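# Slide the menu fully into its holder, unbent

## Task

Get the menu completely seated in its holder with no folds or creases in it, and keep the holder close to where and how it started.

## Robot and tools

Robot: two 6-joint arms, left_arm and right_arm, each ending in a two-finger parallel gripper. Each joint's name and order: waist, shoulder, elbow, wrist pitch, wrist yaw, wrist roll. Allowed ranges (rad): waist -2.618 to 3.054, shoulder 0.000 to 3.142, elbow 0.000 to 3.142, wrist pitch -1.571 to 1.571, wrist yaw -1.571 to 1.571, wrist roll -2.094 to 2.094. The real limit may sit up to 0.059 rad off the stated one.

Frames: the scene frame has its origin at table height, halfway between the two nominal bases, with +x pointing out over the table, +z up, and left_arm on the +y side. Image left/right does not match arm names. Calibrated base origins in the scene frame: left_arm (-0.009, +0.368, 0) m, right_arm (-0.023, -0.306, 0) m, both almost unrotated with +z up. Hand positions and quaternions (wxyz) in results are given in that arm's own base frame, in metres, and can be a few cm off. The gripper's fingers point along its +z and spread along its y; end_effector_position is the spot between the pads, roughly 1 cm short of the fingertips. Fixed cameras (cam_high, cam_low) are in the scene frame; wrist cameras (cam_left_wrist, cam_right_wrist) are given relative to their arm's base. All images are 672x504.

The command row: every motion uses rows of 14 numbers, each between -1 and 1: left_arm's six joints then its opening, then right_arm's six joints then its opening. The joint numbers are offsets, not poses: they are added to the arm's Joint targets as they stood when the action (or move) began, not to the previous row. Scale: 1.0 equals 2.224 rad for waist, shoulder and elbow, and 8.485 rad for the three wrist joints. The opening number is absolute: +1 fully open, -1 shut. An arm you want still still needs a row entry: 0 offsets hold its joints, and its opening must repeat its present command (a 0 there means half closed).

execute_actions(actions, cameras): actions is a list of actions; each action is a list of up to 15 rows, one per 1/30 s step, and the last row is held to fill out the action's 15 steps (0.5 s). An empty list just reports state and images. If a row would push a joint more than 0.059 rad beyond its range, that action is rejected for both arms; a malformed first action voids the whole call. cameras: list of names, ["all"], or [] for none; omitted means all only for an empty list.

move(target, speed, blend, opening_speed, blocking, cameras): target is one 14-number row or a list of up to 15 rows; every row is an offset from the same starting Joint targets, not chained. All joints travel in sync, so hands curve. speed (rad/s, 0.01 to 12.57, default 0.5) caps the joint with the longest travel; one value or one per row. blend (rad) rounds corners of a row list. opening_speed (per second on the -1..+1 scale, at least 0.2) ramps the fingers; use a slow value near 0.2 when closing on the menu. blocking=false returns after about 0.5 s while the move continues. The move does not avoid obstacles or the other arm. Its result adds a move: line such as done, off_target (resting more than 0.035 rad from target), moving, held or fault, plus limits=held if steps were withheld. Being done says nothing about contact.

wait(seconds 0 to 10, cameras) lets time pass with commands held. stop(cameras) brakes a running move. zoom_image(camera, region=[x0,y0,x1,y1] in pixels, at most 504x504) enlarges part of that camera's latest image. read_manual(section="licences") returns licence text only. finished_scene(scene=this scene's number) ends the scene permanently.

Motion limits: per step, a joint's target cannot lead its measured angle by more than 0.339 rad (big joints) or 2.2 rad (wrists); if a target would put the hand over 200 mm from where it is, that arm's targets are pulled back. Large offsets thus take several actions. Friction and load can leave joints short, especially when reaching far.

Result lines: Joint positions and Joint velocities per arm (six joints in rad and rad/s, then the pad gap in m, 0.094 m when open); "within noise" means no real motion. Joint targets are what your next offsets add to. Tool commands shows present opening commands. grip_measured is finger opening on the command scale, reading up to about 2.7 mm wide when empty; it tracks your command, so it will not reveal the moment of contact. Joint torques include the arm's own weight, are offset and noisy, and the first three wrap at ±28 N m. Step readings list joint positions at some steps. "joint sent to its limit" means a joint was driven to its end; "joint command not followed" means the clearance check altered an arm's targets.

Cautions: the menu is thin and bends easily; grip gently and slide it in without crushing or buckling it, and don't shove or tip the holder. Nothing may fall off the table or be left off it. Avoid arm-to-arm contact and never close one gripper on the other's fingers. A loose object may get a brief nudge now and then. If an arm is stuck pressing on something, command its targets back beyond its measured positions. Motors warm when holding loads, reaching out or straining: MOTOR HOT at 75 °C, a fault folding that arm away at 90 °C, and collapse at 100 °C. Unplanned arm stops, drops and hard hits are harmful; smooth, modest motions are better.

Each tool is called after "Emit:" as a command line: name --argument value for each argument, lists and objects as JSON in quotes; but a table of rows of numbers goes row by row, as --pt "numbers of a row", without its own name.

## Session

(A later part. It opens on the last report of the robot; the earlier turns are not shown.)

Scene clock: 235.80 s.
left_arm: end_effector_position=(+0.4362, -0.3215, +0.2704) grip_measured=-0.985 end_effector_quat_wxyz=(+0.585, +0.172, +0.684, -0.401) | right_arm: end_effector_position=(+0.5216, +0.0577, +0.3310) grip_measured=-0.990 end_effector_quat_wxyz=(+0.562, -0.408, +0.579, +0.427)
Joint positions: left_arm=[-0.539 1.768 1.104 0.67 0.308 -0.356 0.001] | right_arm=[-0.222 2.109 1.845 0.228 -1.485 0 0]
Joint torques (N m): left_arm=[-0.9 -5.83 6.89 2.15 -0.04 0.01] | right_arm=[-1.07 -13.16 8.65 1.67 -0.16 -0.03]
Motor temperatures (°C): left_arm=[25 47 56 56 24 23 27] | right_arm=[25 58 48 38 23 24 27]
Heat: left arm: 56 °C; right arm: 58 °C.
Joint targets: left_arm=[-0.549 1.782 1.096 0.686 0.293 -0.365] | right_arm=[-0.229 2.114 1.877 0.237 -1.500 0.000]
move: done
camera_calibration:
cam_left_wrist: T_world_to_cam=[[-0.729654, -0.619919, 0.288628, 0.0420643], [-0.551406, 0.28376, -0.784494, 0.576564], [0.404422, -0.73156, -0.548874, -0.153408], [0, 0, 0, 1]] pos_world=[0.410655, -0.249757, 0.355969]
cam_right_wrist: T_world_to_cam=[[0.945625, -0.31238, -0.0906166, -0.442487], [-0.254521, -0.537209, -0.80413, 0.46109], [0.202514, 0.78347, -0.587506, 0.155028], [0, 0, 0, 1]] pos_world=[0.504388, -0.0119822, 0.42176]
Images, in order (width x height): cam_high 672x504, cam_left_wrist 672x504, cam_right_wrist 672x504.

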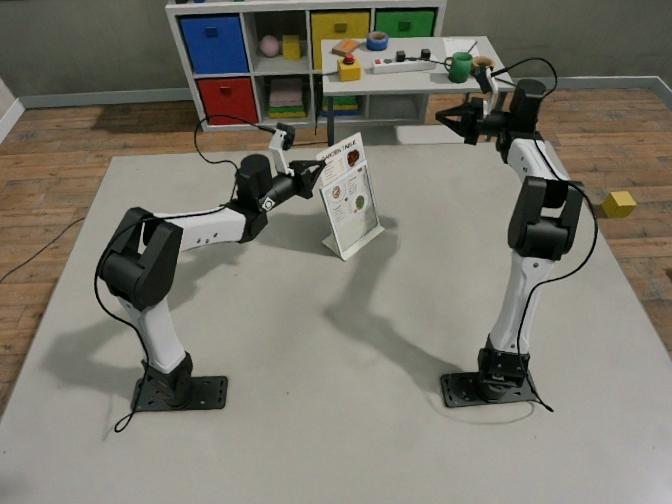

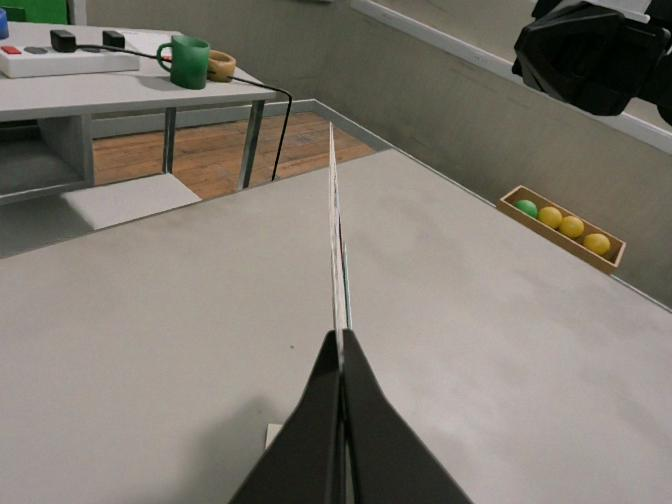

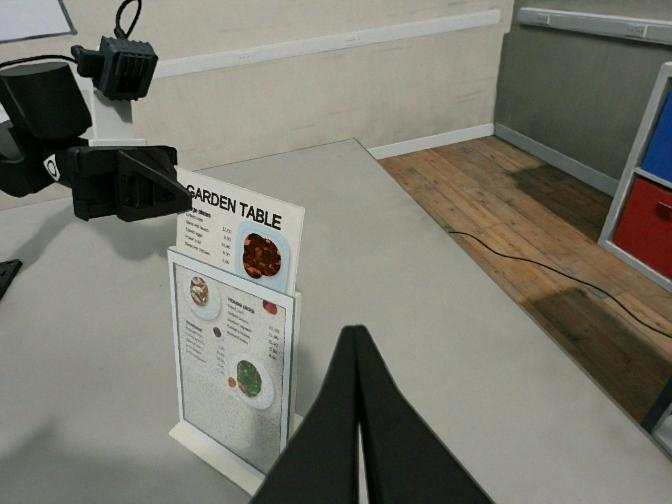

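Emit:
move --pt "0 0 0 0 0 0 -0.65 0 0 0 0 0 0 -1" --pt "0.0238 -0.0364 0.0621 -0.02204 0.0079 0 -0.65 0 0 0 0 0 0 -1" --speed 0.15 --opening_speed 0.4 --cameras '["cam_right_wrist","cam_left_wrist","cam_high"]'

Scene clock: 245.27 s.
left_arm: end_effector_position=(+0.4450, -0.3115, +0.3013) grip_measured=-0.652 end_effector_quat_wxyz=(+0.580, +0.172, +0.689, -0.400) | right_arm: end_effector_position=(+0.5216, +0.0577, +0.3310) grip_measured=-0.990 end_effector_quat_wxyz=(+0.562, -0.408, +0.579, +0.427)
Joint positions: left_arm=[-0.504 1.731 1.207 0.514 0.345 -0.356 0.016] | right_arm=[-0.222 2.109 1.845 0.228 -1.485 0 0]
Joint torques (N m): left_arm=[0.79 -9.17 10.32 1.9 0.32 0.01] | right_arm=[-1.06 -13.16 8.65 1.66 -0.16 -0.03]
Motor temperatures (°C): left_arm=[25 46 55 56 24 23 27] | right_arm=[25 58 48 37 23 24 26]
Heat: left arm: 56 °C; right arm: 58 °C.
Joint targets: left_arm=[-0.496 1.701 1.234 0.499 0.360 -0.365] | right_arm=[-0.229 2.114 1.877 0.237 -1.500 0.000]
move: done
camera_calibration:
cam_left_wrist: T_world_to_cam=[[-0.72656, -0.621089, 0.293868, 0.0424433], [-0.56184, 0.290824, -0.77444, 0.606631], [0.395533, -0.727784, -0.560254, -0.124064], [0, 0, 0, 1]] pos_world=[0.420739, -0.240353, 0.387819]
cam_right_wrist: T_world_to_cam=[[0.945625, -0.31238, -0.0906166, -0.442487], [-0.254521, -0.537209, -0.80413, 0.46109], [0.202514, 0.78347, -0.587506, 0.155028], [0, 0, 0, 1]] pos_world=[0.504388, -0.0119822, 0.42176]
Images, in order (width x height): cam_high 672x504, cam_left_wrist 672x504, cam_right_wrist 672x504.

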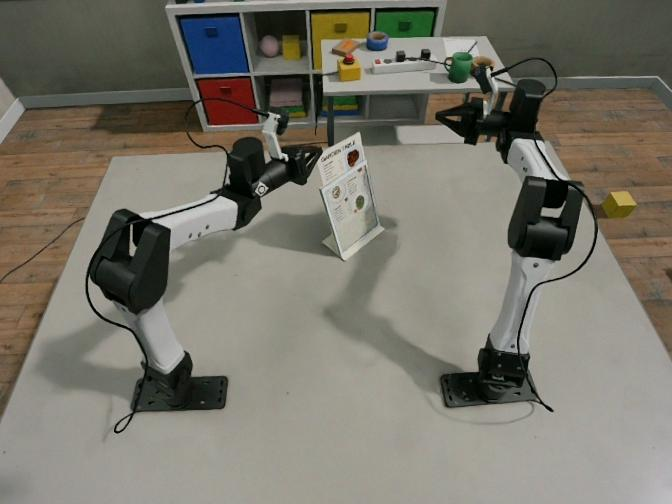

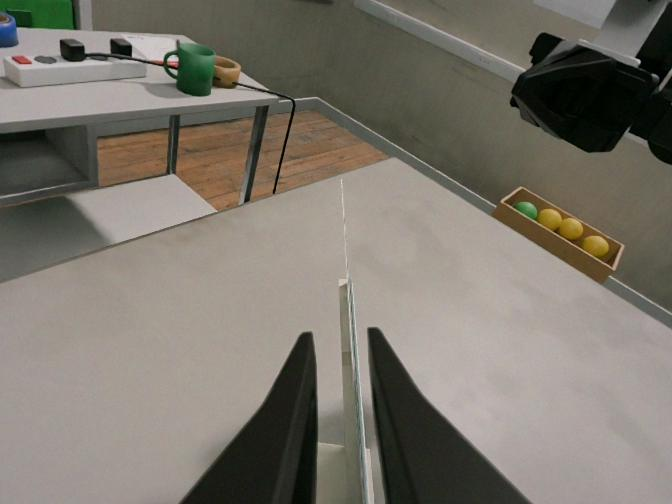

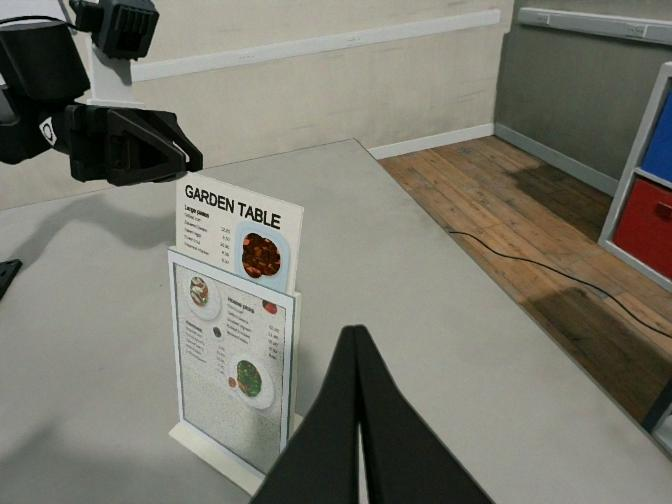

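Emit:
move --pt "0 -0.0175 0.1151 -0.03347 0 0 -0.65 0 0 0 0 0 0 -1" --pt "-0.031 0.1983 0.4771 -0.1301 -0.01355 0.01473 -1 0 0 0 0 0 0 -1" --speed 0.3 --cameras '["cam_right_wrist","cam_left_wrist","cam_high","cam_low"]'

Emit:
zoom_image --camera "cam_low" --region '[260, 180, 350, 300]'

Emit:
zoom_image --camera "cam_high" --region '[270, 90, 400, 270]'

Scene clock: 269.97 s.
left_arm: end_effector_position=(+0.4945, -0.3598, +0.3263) grip_measured=-0.987 end_effector_quat_wxyz=(+0.441, +0.197, +0.820, -0.308) | right_arm: end_effector_position=(+0.5216, +0.0577, +0.3310) grip_measured=-0.990 end_effector_quat_wxyz=(+0.562, -0.408, +0.579, +0.427)
Joint positions: left_arm=[-0.557 2.128 2.266 -0.59 0.26 -0.25 0.001] | right_arm=[-0.222 2.109 1.845 0.228 -1.485 0 0]
Joint torques (N m): left_arm=[-0.77 -8.28 10.19 1.84 0.02 0.19] | right_arm=[-1.06 -13.16 8.64 1.66 -0.16 -0.03]
Motor temperatures (°C): left_arm=[25 50 55 54 24 23 27] | right_arm=[25 58 48 37 23 24 26]
Heat: left arm: 55 °C; right arm: 58 °C.
Joint targets: left_arm=[-0.565 2.143 2.295 -0.604 0.245 -0.240] | right_arm=[-0.229 2.114 1.877 0.237 -1.500 0.000]
move: done
camera_calibration:
cam_left_wrist: T_world_to_cam=[[-0.635634, -0.717046, 0.286033, -0.0358752], [-0.74781, 0.479894, -0.458784, 0.72485], [0.191703, -0.505517, -0.841251, 0.107625], [0, 0, 0, 1]] pos_world=[0.498614, -0.319169, 0.43335]
cam_right_wrist: T_world_to_cam=[[0.945625, -0.31238, -0.0906166, -0.442487], [-0.254521, -0.537209, -0.80413, 0.46109], [0.202514, 0.78347, -0.587506, 0.155028], [0, 0, 0, 1]] pos_world=[0.504388, -0.0119822, 0.42176]

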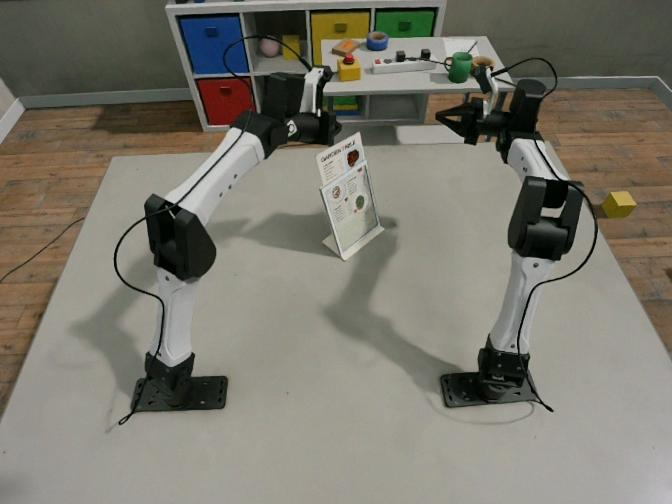

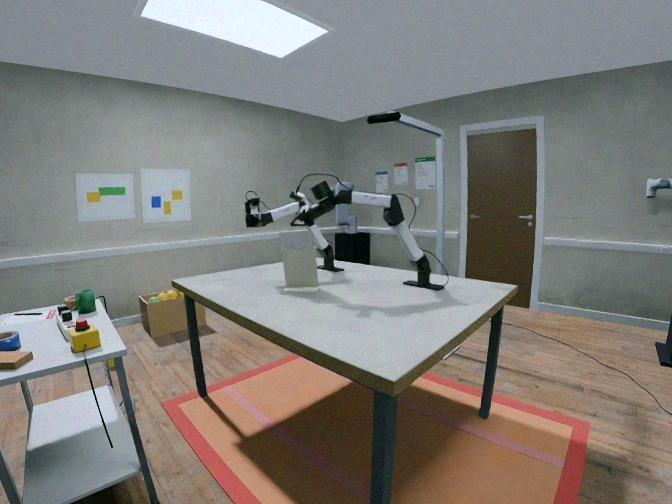

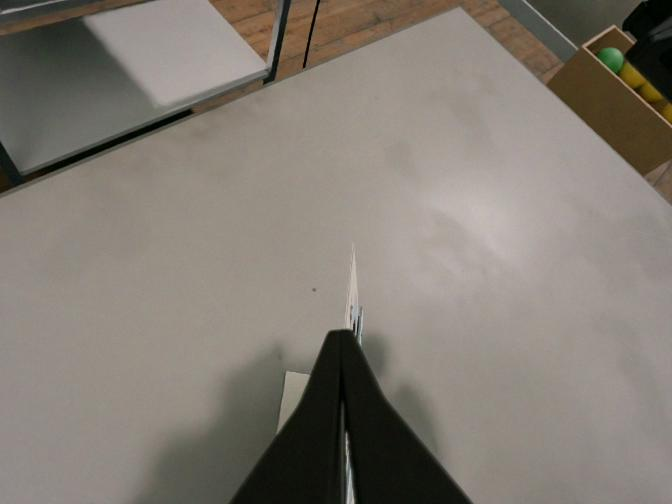

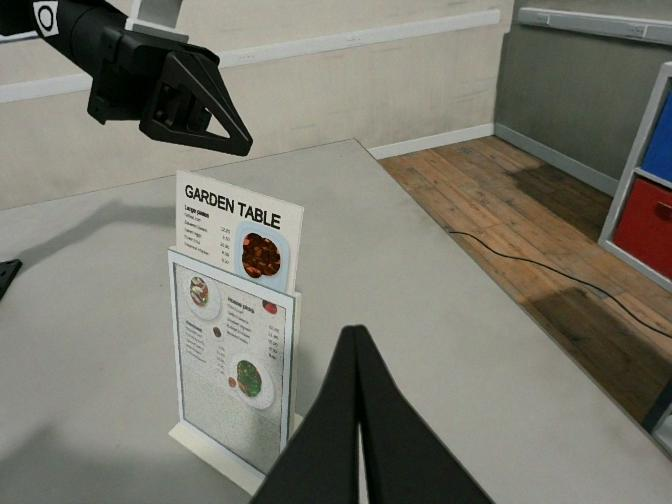

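Scaled by 4.200 from the camera's 672x504 image, which has a finer 960x720 frame.

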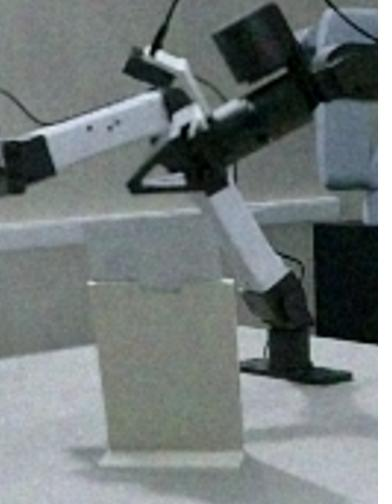

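Scaled by 2.800 from the camera's 672x504 image, which has a finer 960x720 frame.

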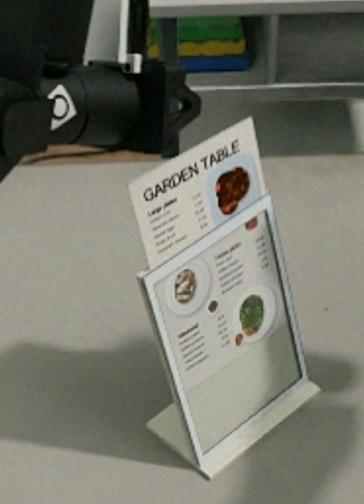

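Emit:
move --target '[-0.0171,-0.0508,-0.1349,0.02652,-0.0038,0,-1,0,0,0,0,0,0,-1]' --speed 0.1 --cameras '["cam_right_wrist","cam_left_wrist","cam_high"]'

Emit:
zoom_image --camera "cam_right_wrist" --region '[120, 100, 350, 350]'

Emit:
zoom_image --camera "cam_left_wrist" --region '[280, 230, 420, 350]'

Scene clock: 283.33 s.
left_arm: end_effector_position=(+0.4842, -0.3745, +0.2794) grip_measured=-0.987 end_effector_quat_wxyz=(+0.435, +0.204, +0.823, -0.302) | right_arm: end_effector_position=(+0.5216, +0.0577, +0.3310) grip_measured=-0.990 end_effector_quat_wxyz=(+0.562, -0.408, +0.579, +0.427)
Joint positions: left_arm=[-0.595 2.072 2.004 -0.399 0.228 -0.249 0.001] | right_arm=[-0.222 2.109 1.845 0.228 -1.485 0 0]
Joint torques (N m): left_arm=[-0.81 -12.63 7.24 2.16 0.04 0.19] | right_arm=[-1.06 -13.18 8.64 1.66 -0.15 -0.03]
Motor temperatures (°C): left_arm=[25 52 55 54 24 23 27] | right_arm=[25 59 48 36 23 24 26]
Heat: left arm: 55 °C; right arm: 59 °C.
Joint targets: left_arm=[-0.603 2.029 1.995 -0.379 0.213 -0.240] | right_arm=[-0.229 2.114 1.877 0.237 -1.500 0.000]
move: off_target (left_arm); left_arm: the shoulder is farthest, 0.042 rad from its target
camera_calibration:
cam_left_wrist: T_world_to_cam=[[-0.64086, -0.716849, 0.274636, -0.0336969], [-0.745761, 0.496536, -0.444176, 0.703871], [0.182041, -0.489468, -0.852809, 0.0766613], [0, 0, 0, 1]] pos_world=[0.489369, -0.33613, 0.387274]
cam_right_wrist: T_world_to_cam=[[0.945625, -0.31238, -0.0906166, -0.442487], [-0.254521, -0.537209, -0.80413, 0.46109], [0.202514, 0.78347, -0.587506, 0.155028], [0, 0, 0, 1]] pos_world=[0.504388, -0.0119822, 0.42176]
Images, in order (width x height): cam_high 672x504, cam_left_wrist 672x504, cam_right_wrist 672x504.

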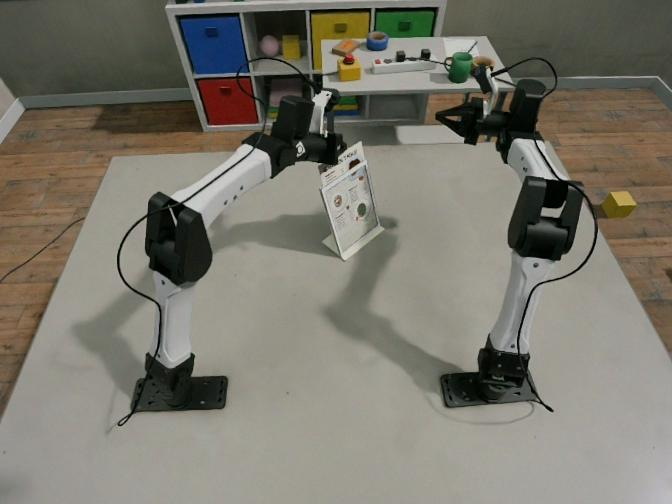

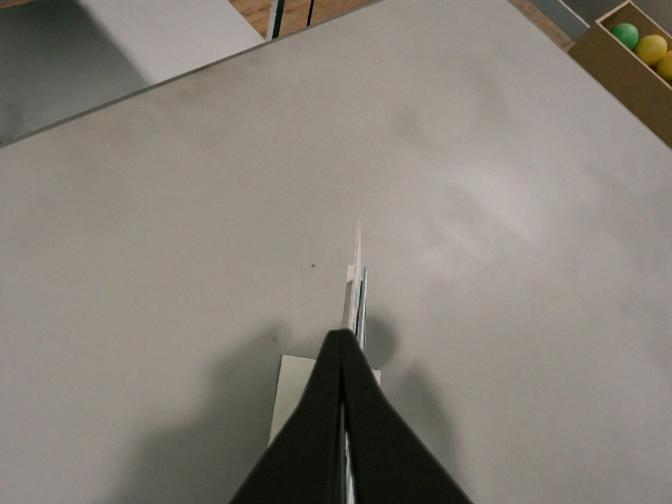

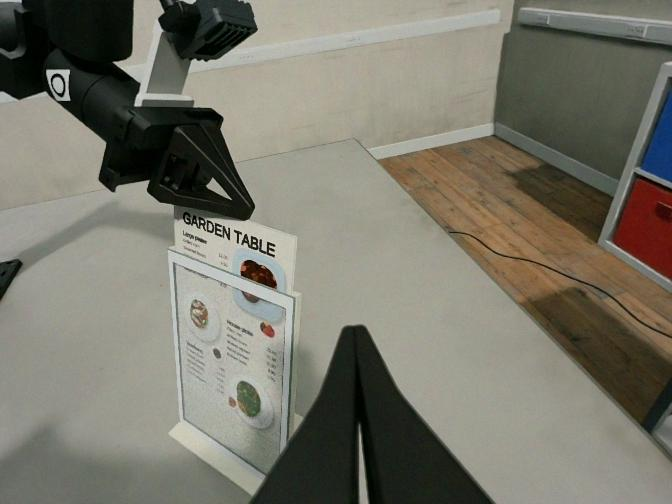

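Scaled by 2.016 from the camera's 672x504 image, which has a finer 960x720 frame.

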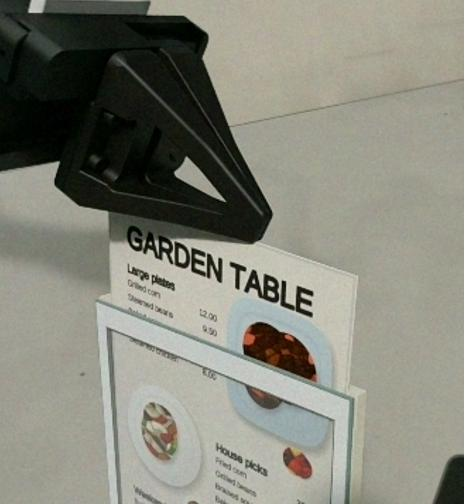

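Scaled by 3.600 from the camera's 672x504 image, which has a finer 960x720 frame.

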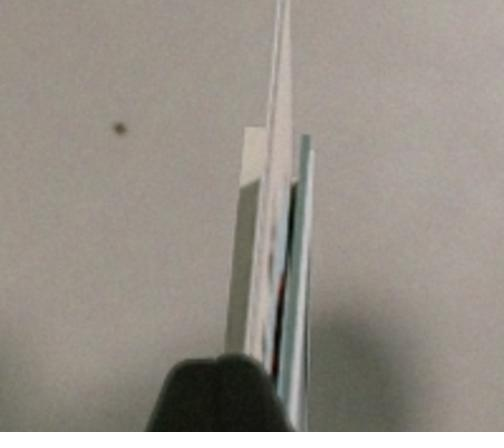

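Emit:
move --target '[-0.0153,-0.022,-0.0899,0.0198,-0.00365,0,-1,0,0,0,0,0,0,-1]' --speed 0.08 --cameras '["cam_right_wrist","cam_left_wrist","cam_high"]'

Emit:
zoom_image --camera "cam_right_wrist" --region '[120, 150, 350, 480]'

Emit:
zoom_image --camera "cam_left_wrist" --region '[280, 230, 420, 350]'

Scene clock: 291.37 s.
left_arm: end_effector_position=(+0.4710, -0.3829, +0.2521) grip_measured=-0.987 end_effector_quat_wxyz=(+0.445, +0.210, +0.817, -0.300) | right_arm: end_effector_position=(+0.5216, +0.0577, +0.3310) grip_measured=-0.990 end_effector_quat_wxyz=(+0.562, -0.408, +0.579, +0.427)
Joint positions: left_arm=[-0.628 2.022 1.804 -0.229 0.195 -0.249 0.001] | right_arm=[-0.222 2.109 1.845 0.228 -1.485 0 0]
Joint torques (N m): left_arm=[-0.9 -12.23 7.27 2.15 0.03 0.18] | right_arm=[-1.06 -13.16 8.65 1.67 -0.15 -0.03]
Motor temperatures (°C): left_arm=[25 55 55 55 24 23 27] | right_arm=[25 59 48 36 23 24 26]
Heat: left arm: 55 °C; right arm: 59 °C.
Joint targets: left_arm=[-0.637 1.981 1.795 -0.212 0.182 -0.240] | right_arm=[-0.229 2.114 1.877 0.237 -1.500 0.000]
move: off_target (left_arm); left_arm: the shoulder is farthest, 0.042 rad from its target
camera_calibration:
cam_left_wrist: T_world_to_cam=[[-0.650159, -0.714641, 0.258032, -0.0313117], [-0.732489, 0.499309, -0.462764, 0.685393], [0.201873, -0.489876, -0.848097, 0.0409637], [0, 0, 0, 1]] pos_world=[0.473416, -0.344532, 0.359996]
cam_right_wrist: T_world_to_cam=[[0.945625, -0.31238, -0.0906166, -0.442487], [-0.254521, -0.537209, -0.80413, 0.46109], [0.202514, 0.78347, -0.587506, 0.155028], [0, 0, 0, 1]] pos_world=[0.504388, -0.0119822, 0.42176]
Images, in order (width x height): cam_high 672x504, cam_left_wrist 672x504, cam_right_wrist 672x504.

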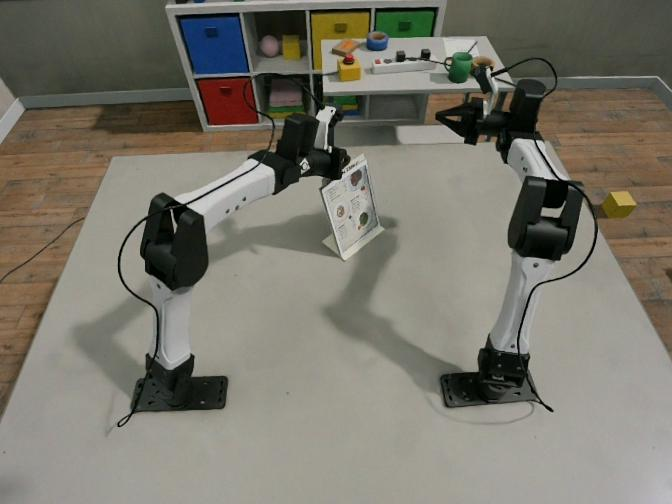

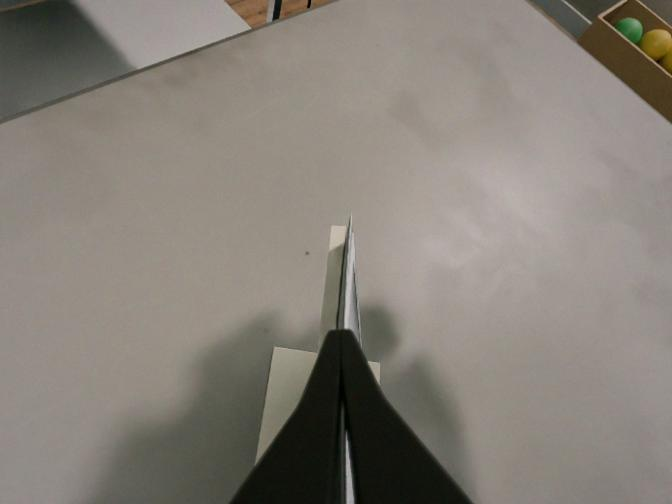

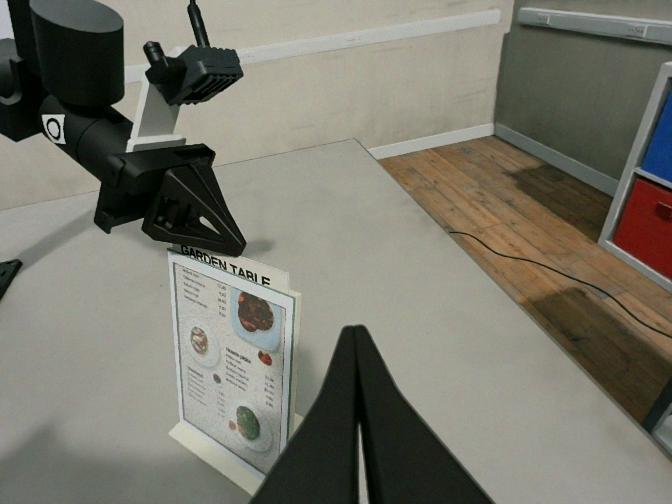

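Scaled by 1.527 from the camera's 672x504 image, which has a finer 960x720 frame.

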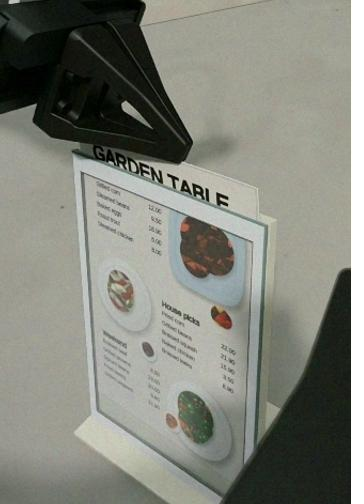

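Scaled by 3.600 from the camera's 672x504 image, which has a finer 960x720 frame.

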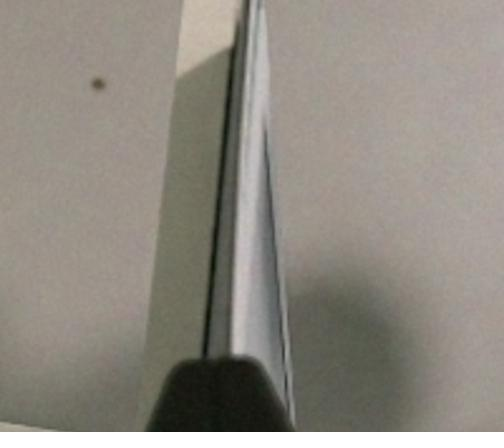

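Emit:
move --target '[-0.0022,0,-0.018,0.0047,-0.0006,0,-1,0,0,0,0,0,0,-1]' --speed 0.05 --cameras '["cam_right_wrist","cam_left_wrist","cam_high"]'

Emit:
zoom_image --camera "cam_right_wrist" --region '[140, 200, 340, 400]'

Emit:
zoom_image --camera "cam_left_wrist" --region '[280, 200, 420, 350]'

Scene clock: 298.17 s.
left_arm: end_effector_position=(+0.4701, -0.3841, +0.2432) grip_measured=-0.987 end_effector_quat_wxyz=(+0.447, +0.210, +0.817, -0.299) | right_arm: end_effector_position=(+0.5216, +0.0577, +0.3310) grip_measured=-0.990 end_effector_quat_wxyz=(+0.562, -0.408, +0.579, +0.427)
Joint positions: left_arm=[-0.632 2.02 1.764 -0.188 0.189 -0.249 0.001] | right_arm=[-0.222 2.109 1.845 0.228 -1.485 0 0]
Joint torques (N m): left_arm=[-0.98 -12.14 7.31 2.16 0.04 0.18] | right_arm=[-1.05 -13.16 8.66 1.66 -0.16 -0.03]
Motor temperatures (°C): left_arm=[25 57 55 55 24 23 27] | right_arm=[25 59 48 36 23 24 26]
Heat: left arm: 57 °C; right arm: 59 °C.
Joint targets: left_arm=[-0.642 1.980 1.755 -0.172 0.177 -0.240] | right_arm=[-0.229 2.114 1.877 0.237 -1.500 0.000]
move: off_target (left_arm); left_arm: the shoulder is farthest, 0.039 rad from its target
camera_calibration:
cam_left_wrist: T_world_to_cam=[[-0.650031, -0.715829, 0.255045, -0.0302008], [-0.731405, 0.498301, -0.465557, 0.681102], [0.20617, -0.489168, -0.847472, 0.031038], [0, 0, 0, 1]] pos_world=[0.472131, -0.345829, 0.351098]
cam_right_wrist: T_world_to_cam=[[0.945625, -0.31238, -0.0906166, -0.442487], [-0.254521, -0.537209, -0.80413, 0.46109], [0.202514, 0.78347, -0.587506, 0.155028], [0, 0, 0, 1]] pos_world=[0.504388, -0.0119822, 0.42176]
Images, in order (width x height): cam_high 672x504, cam_left_wrist 672x504, cam_right_wrist 672x504.

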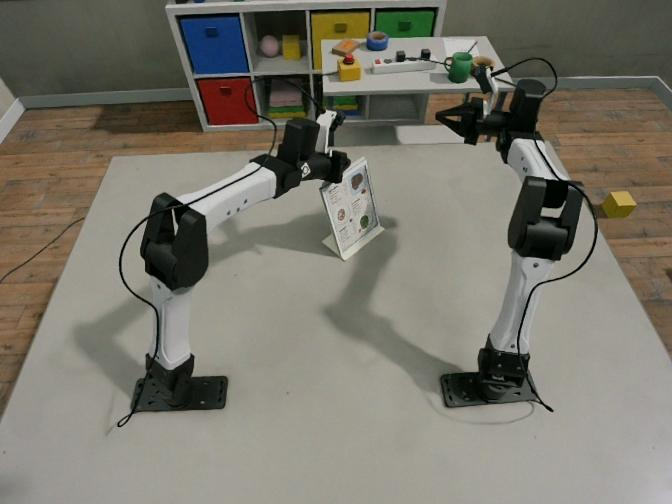

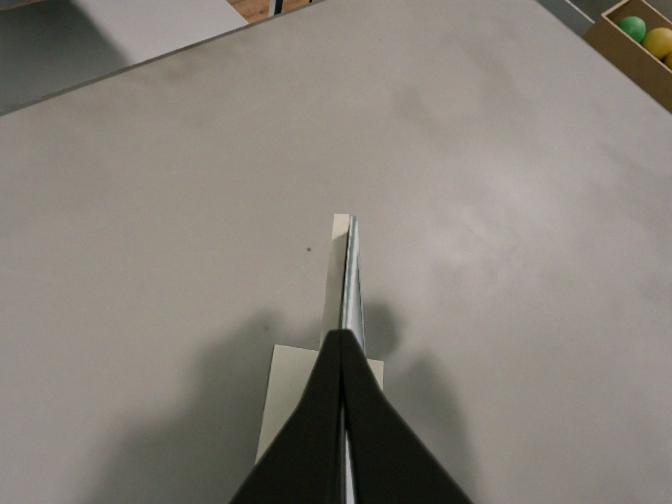

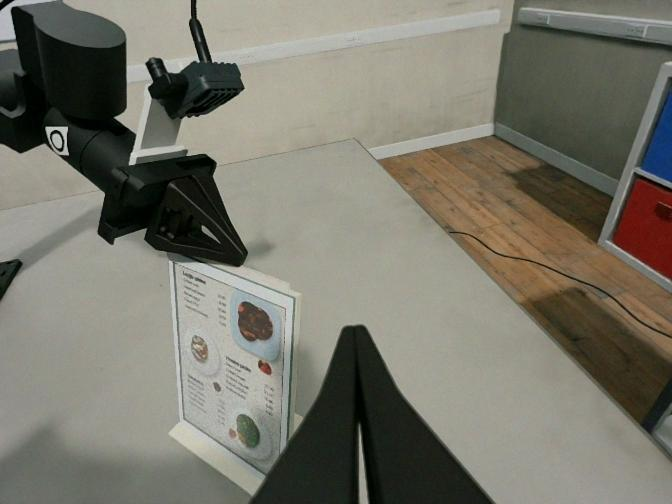

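Scaled by 2.520 from the camera's 672x504 image, which has a finer 960x720 frame.

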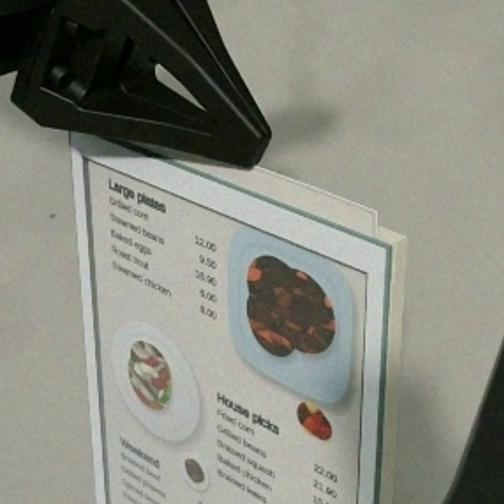

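Scaled by 3.360 from the camera's 672x504 image, which has a finer 960x720 frame.

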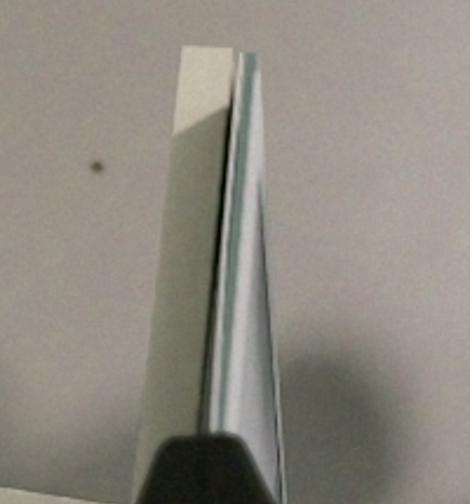

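Emit:
move --target '[0,0,0.07,-0.0184,0,0,-1,0,0,0,0,0,0,-1]' --speed 0.3 --cameras '["cam_right_wrist","cam_high"]'

Emit:
zoom_image --camera "cam_right_wrist" --region '[140, 200, 340, 400]'

Emit:
zoom_image --camera "cam_high" --region '[300, 140, 400, 270]'

Scene clock: 305.13 s.
left_arm: end_effector_position=(+0.4681, -0.3825, +0.2752) grip_measured=-0.987 end_effector_quat_wxyz=(+0.447, +0.210, +0.817, -0.299) | right_arm: end_effector_position=(+0.5216, +0.0577, +0.3310) grip_measured=-0.990 end_effector_quat_wxyz=(+0.562, -0.408, +0.579, +0.427)
Joint positions: left_arm=[-0.632 2.015 1.885 -0.312 0.189 -0.249 0.001] | right_arm=[-0.222 2.109 1.845 0.228 -1.485 0 0]
Joint torques (N m): left_arm=[-0.98 -11.74 10.4 1.84 0.04 0.18] | right_arm=[-1.06 -13.15 8.62 1.67 -0.16 -0.03]
Motor temperatures (°C): left_arm=[25 58 55 55 24 23 27] | right_arm=[24 59 48 36 23 24 26]
Heat: left arm: 58 °C; right arm: 59 °C.
Joint targets: left_arm=[-0.642 1.980 1.911 -0.328 0.177 -0.240] | right_arm=[-0.229 2.114 1.877 0.237 -1.500 0.000]
move: done
camera_calibration:
cam_right_wrist: T_world_to_cam=[[0.945625, -0.31238, -0.0906166, -0.442487], [-0.254521, -0.537209, -0.80413, 0.46109], [0.202514, 0.78347, -0.587506, 0.155028], [0, 0, 0, 1]] pos_world=[0.504388, -0.0119822, 0.42176]
Images, in order (width x height): cam_high 672x504, cam_right_wrist 672x504.

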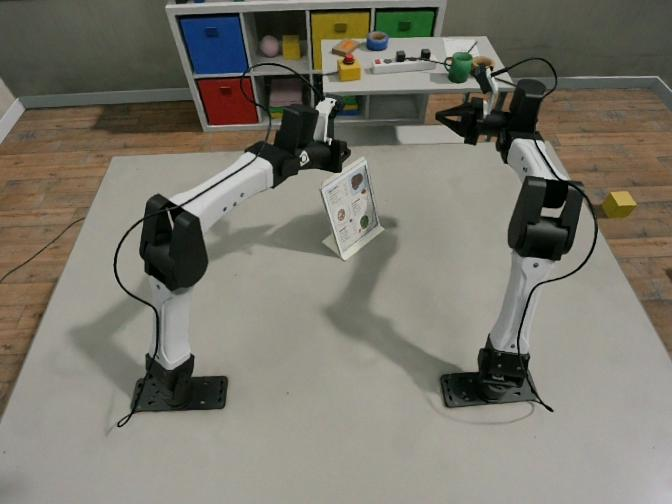

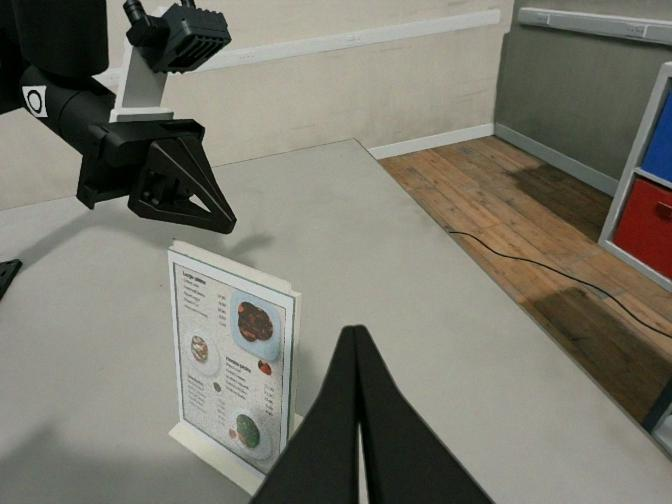

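Scaled by 2.520 from the camera's 672x504 image, which has a finer 960x720 frame.

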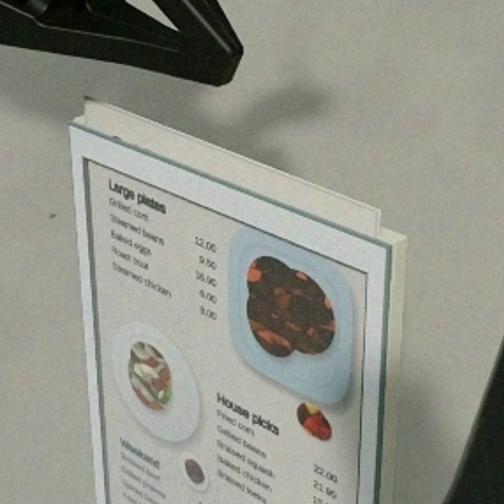

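Scaled by 3.877 from the camera's 672x504 image, which has a finer 960x720 frame.

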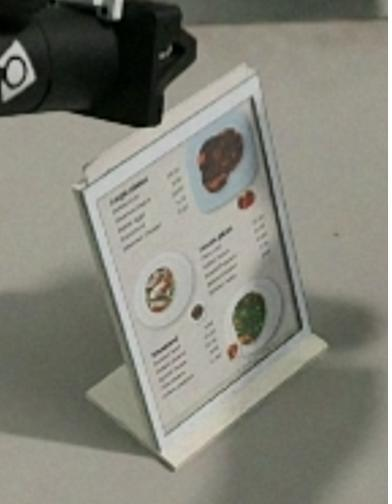

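Emit:
zoom_image --camera "cam_right_wrist" --region '[160, 380, 310, 500]'

Emit:
zoom_image --camera "cam_high" --region '[320, 200, 395, 265]'

Scaled by 3.360 from the camera's 672x504 image, which has a finer 960x720 frame.

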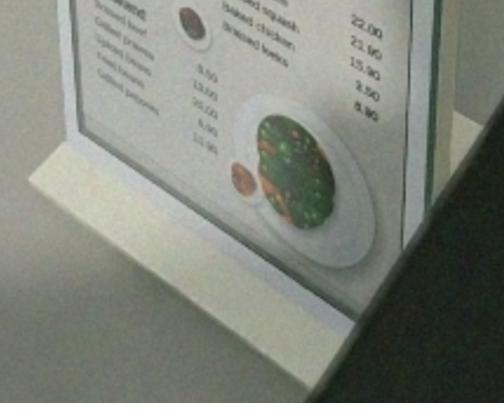

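Scaled by 6.720 from the camera's 672x504 image, which has a finer 960x720 frame.

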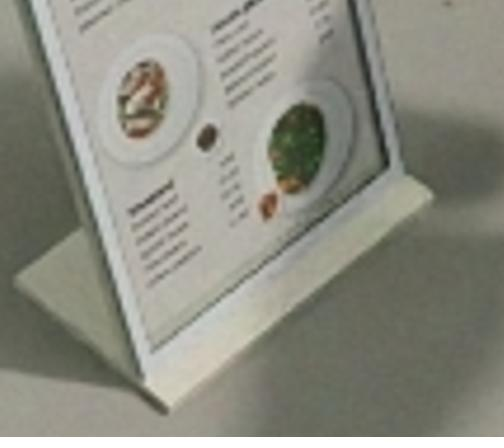

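Emit:
move --target '[0.0054,0.0683,0.1331,-0.0497,-0.0018,0,-1,0,0,0,0,0,0,-1]' --speed 0.2 --cameras '["cam_right_wrist","cam_left_wrist"]'

Scene clock: 317.90 s.
left_arm: end_effector_position=(+0.4568, -0.3717, +0.2626) grip_measured=-0.987 end_effector_quat_wxyz=(+0.357, +0.208, +0.874, -0.256) | right_arm: end_effector_position=(+0.5216, +0.0577, +0.3310) grip_measured=-0.990 end_effector_quat_wxyz=(+0.562, -0.408, +0.579, +0.427)
Joint positions: left_arm=[-0.632 2.117 2.178 -0.734 0.177 -0.249 0.001] | right_arm=[-0.222 2.109 1.845 0.228 -1.485 0 0]
Joint torques (N m): left_arm=[0.2 -8.16 10.17 1.68 0.01 0.18] | right_arm=[-1.07 -13.18 8.64 1.67 -0.15 -0.02]
Motor temperatures (°C): left_arm=[25 60 56 54 24 23 27] | right_arm=[24 59 48 36 23 24 26]
Heat: left arm: 60 °C; right arm: 59 °C.
Joint targets: left_arm=[-0.630 2.132 2.207 -0.750 0.162 -0.240] | right_arm=[-0.229 2.114 1.877 0.237 -1.500 0.000]
move: done
camera_calibration:
cam_left_wrist: T_world_to_cam=[[-0.595247, -0.758898, 0.26411, -0.0784088], [-0.80204, 0.54103, -0.253019, 0.666605], [0.0491243, -0.362435, -0.930713, 0.197003], [0, 0, 0, 1]] pos_world=[0.478293, -0.348757, 0.372726]
cam_right_wrist: T_world_to_cam=[[0.945625, -0.31238, -0.0906166, -0.442487], [-0.254521, -0.537209, -0.80413, 0.46109], [0.202514, 0.78347, -0.587506, 0.155028], [0, 0, 0, 1]] pos_world=[0.504388, -0.0119822, 0.42176]
Images, in order (width x height): cam_left_wrist 672x504, cam_right_wrist 672x504.

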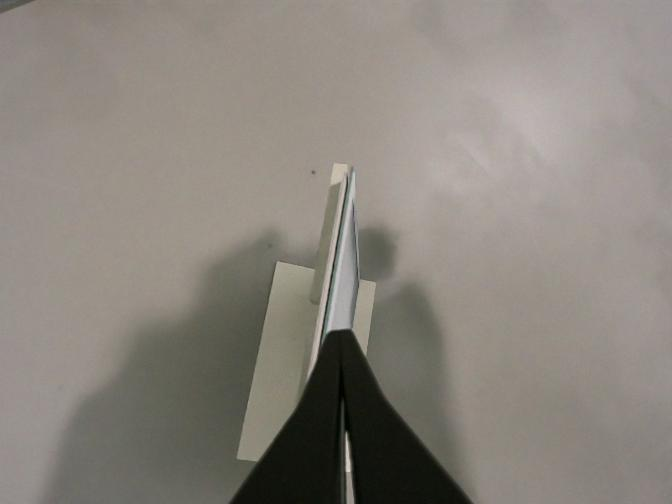

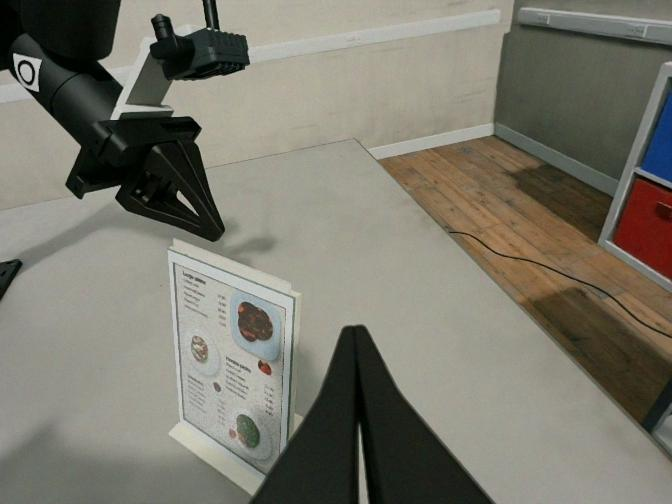

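Emit:
move --target '[0.0067,-0.0225,-0.0665,0.0141,0.001,0,-1,0,0,0,0,0,0,-1]' --speed 0.08 --cameras '["cam_right_wrist","cam_left_wrist","cam_high"]'

Emit:
zoom_image --camera "cam_right_wrist" --region '[140, 200, 340, 400]'

Emit:
zoom_image --camera "cam_left_wrist" --region '[240, 150, 440, 420]'

Scene clock: 327.67 s.
left_arm: end_effector_position=(+0.4616, -0.3715, +0.2323) grip_measured=-0.987 end_effector_quat_wxyz=(+0.350, +0.206, +0.879, -0.252) | right_arm: end_effector_position=(+0.5216, +0.0577, +0.3310) grip_measured=-0.990 end_effector_quat_wxyz=(+0.562, -0.408, +0.579, +0.427)
Joint positions: left_arm=[-0.627 2.117 2.07 -0.646 0.176 -0.249 0.001] | right_arm=[-0.222 2.109 1.845 0.228 -1.485 0 0]
Joint torques (N m): left_arm=[1.22 -12.1 6.97 1.96 0.12 0.18] | right_arm=[-1.07 -13.16 8.64 1.66 -0.15 -0.03]
Motor temperatures (°C): left_arm=[24 59 55 54 24 23 27] | right_arm=[24 59 48 35 23 24 26]
Heat: left arm: 59 °C; right arm: 59 °C.
Joint targets: left_arm=[-0.615 2.082 2.059 -0.630 0.170 -0.240] | right_arm=[-0.229 2.114 1.877 0.237 -1.500 0.000]
move: done
camera_calibration:
cam_left_wrist: T_world_to_cam=[[-0.58672, -0.76544, 0.264311, -0.0737379], [-0.808986, 0.539496, -0.233421, 0.660734], [0.0360752, -0.350777, -0.935764, 0.180134], [0, 0, 0, 1]] pos_world=[0.484763, -0.349719, 0.342282]
cam_right_wrist: T_world_to_cam=[[0.945625, -0.31238, -0.0906166, -0.442487], [-0.254521, -0.537209, -0.80413, 0.46109], [0.202514, 0.78347, -0.587506, 0.155028], [0, 0, 0, 1]] pos_world=[0.504388, -0.0119822, 0.42176]
Images, in order (width x height): cam_high 672x504, cam_left_wrist 672x504, cam_right_wrist 672x504.

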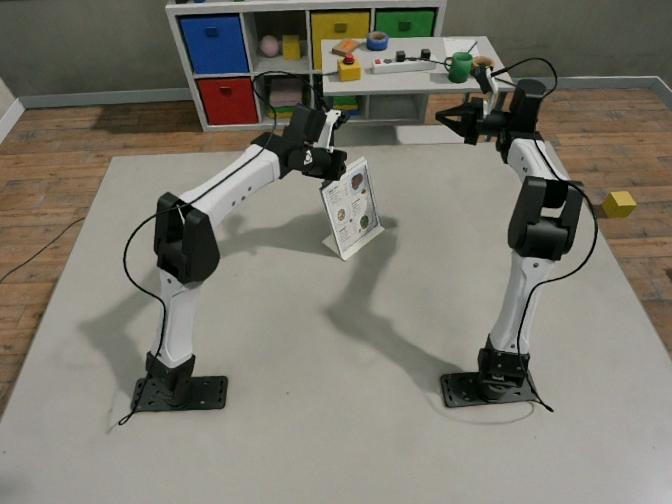

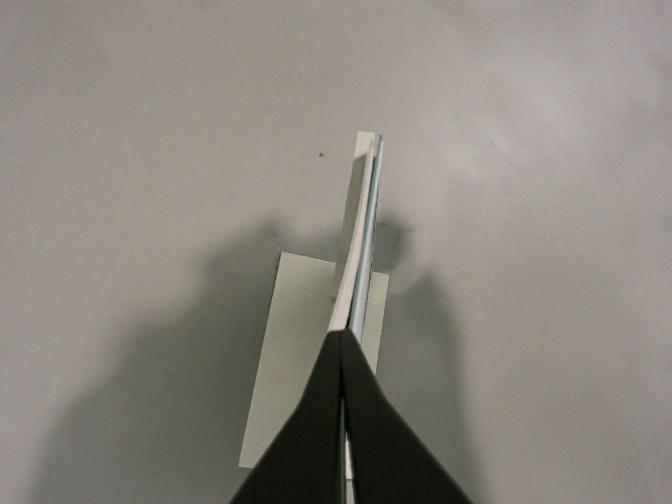

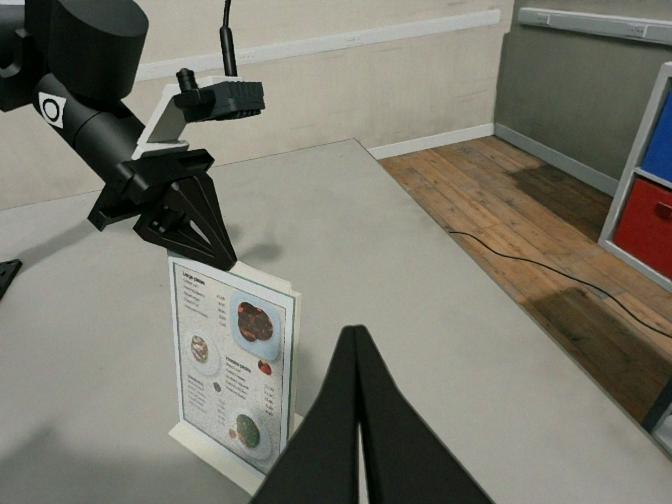

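Scaled by 2.520 from the camera's 672x504 image, which has a finer 960x720 frame.

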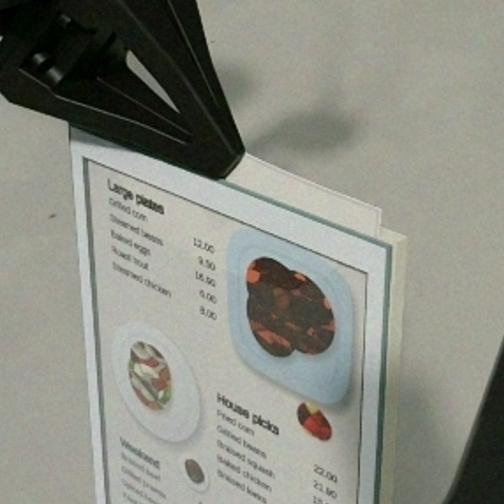

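Scaled by 1.867 from the camera's 672x504 image, which has a finer 960x720 frame.

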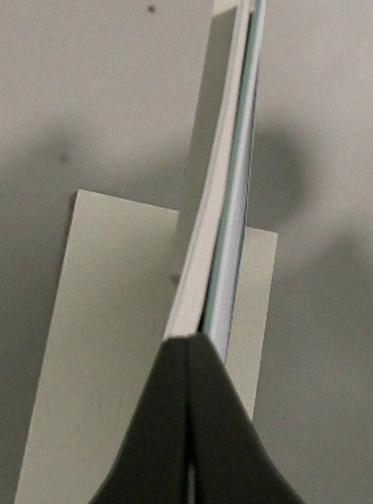

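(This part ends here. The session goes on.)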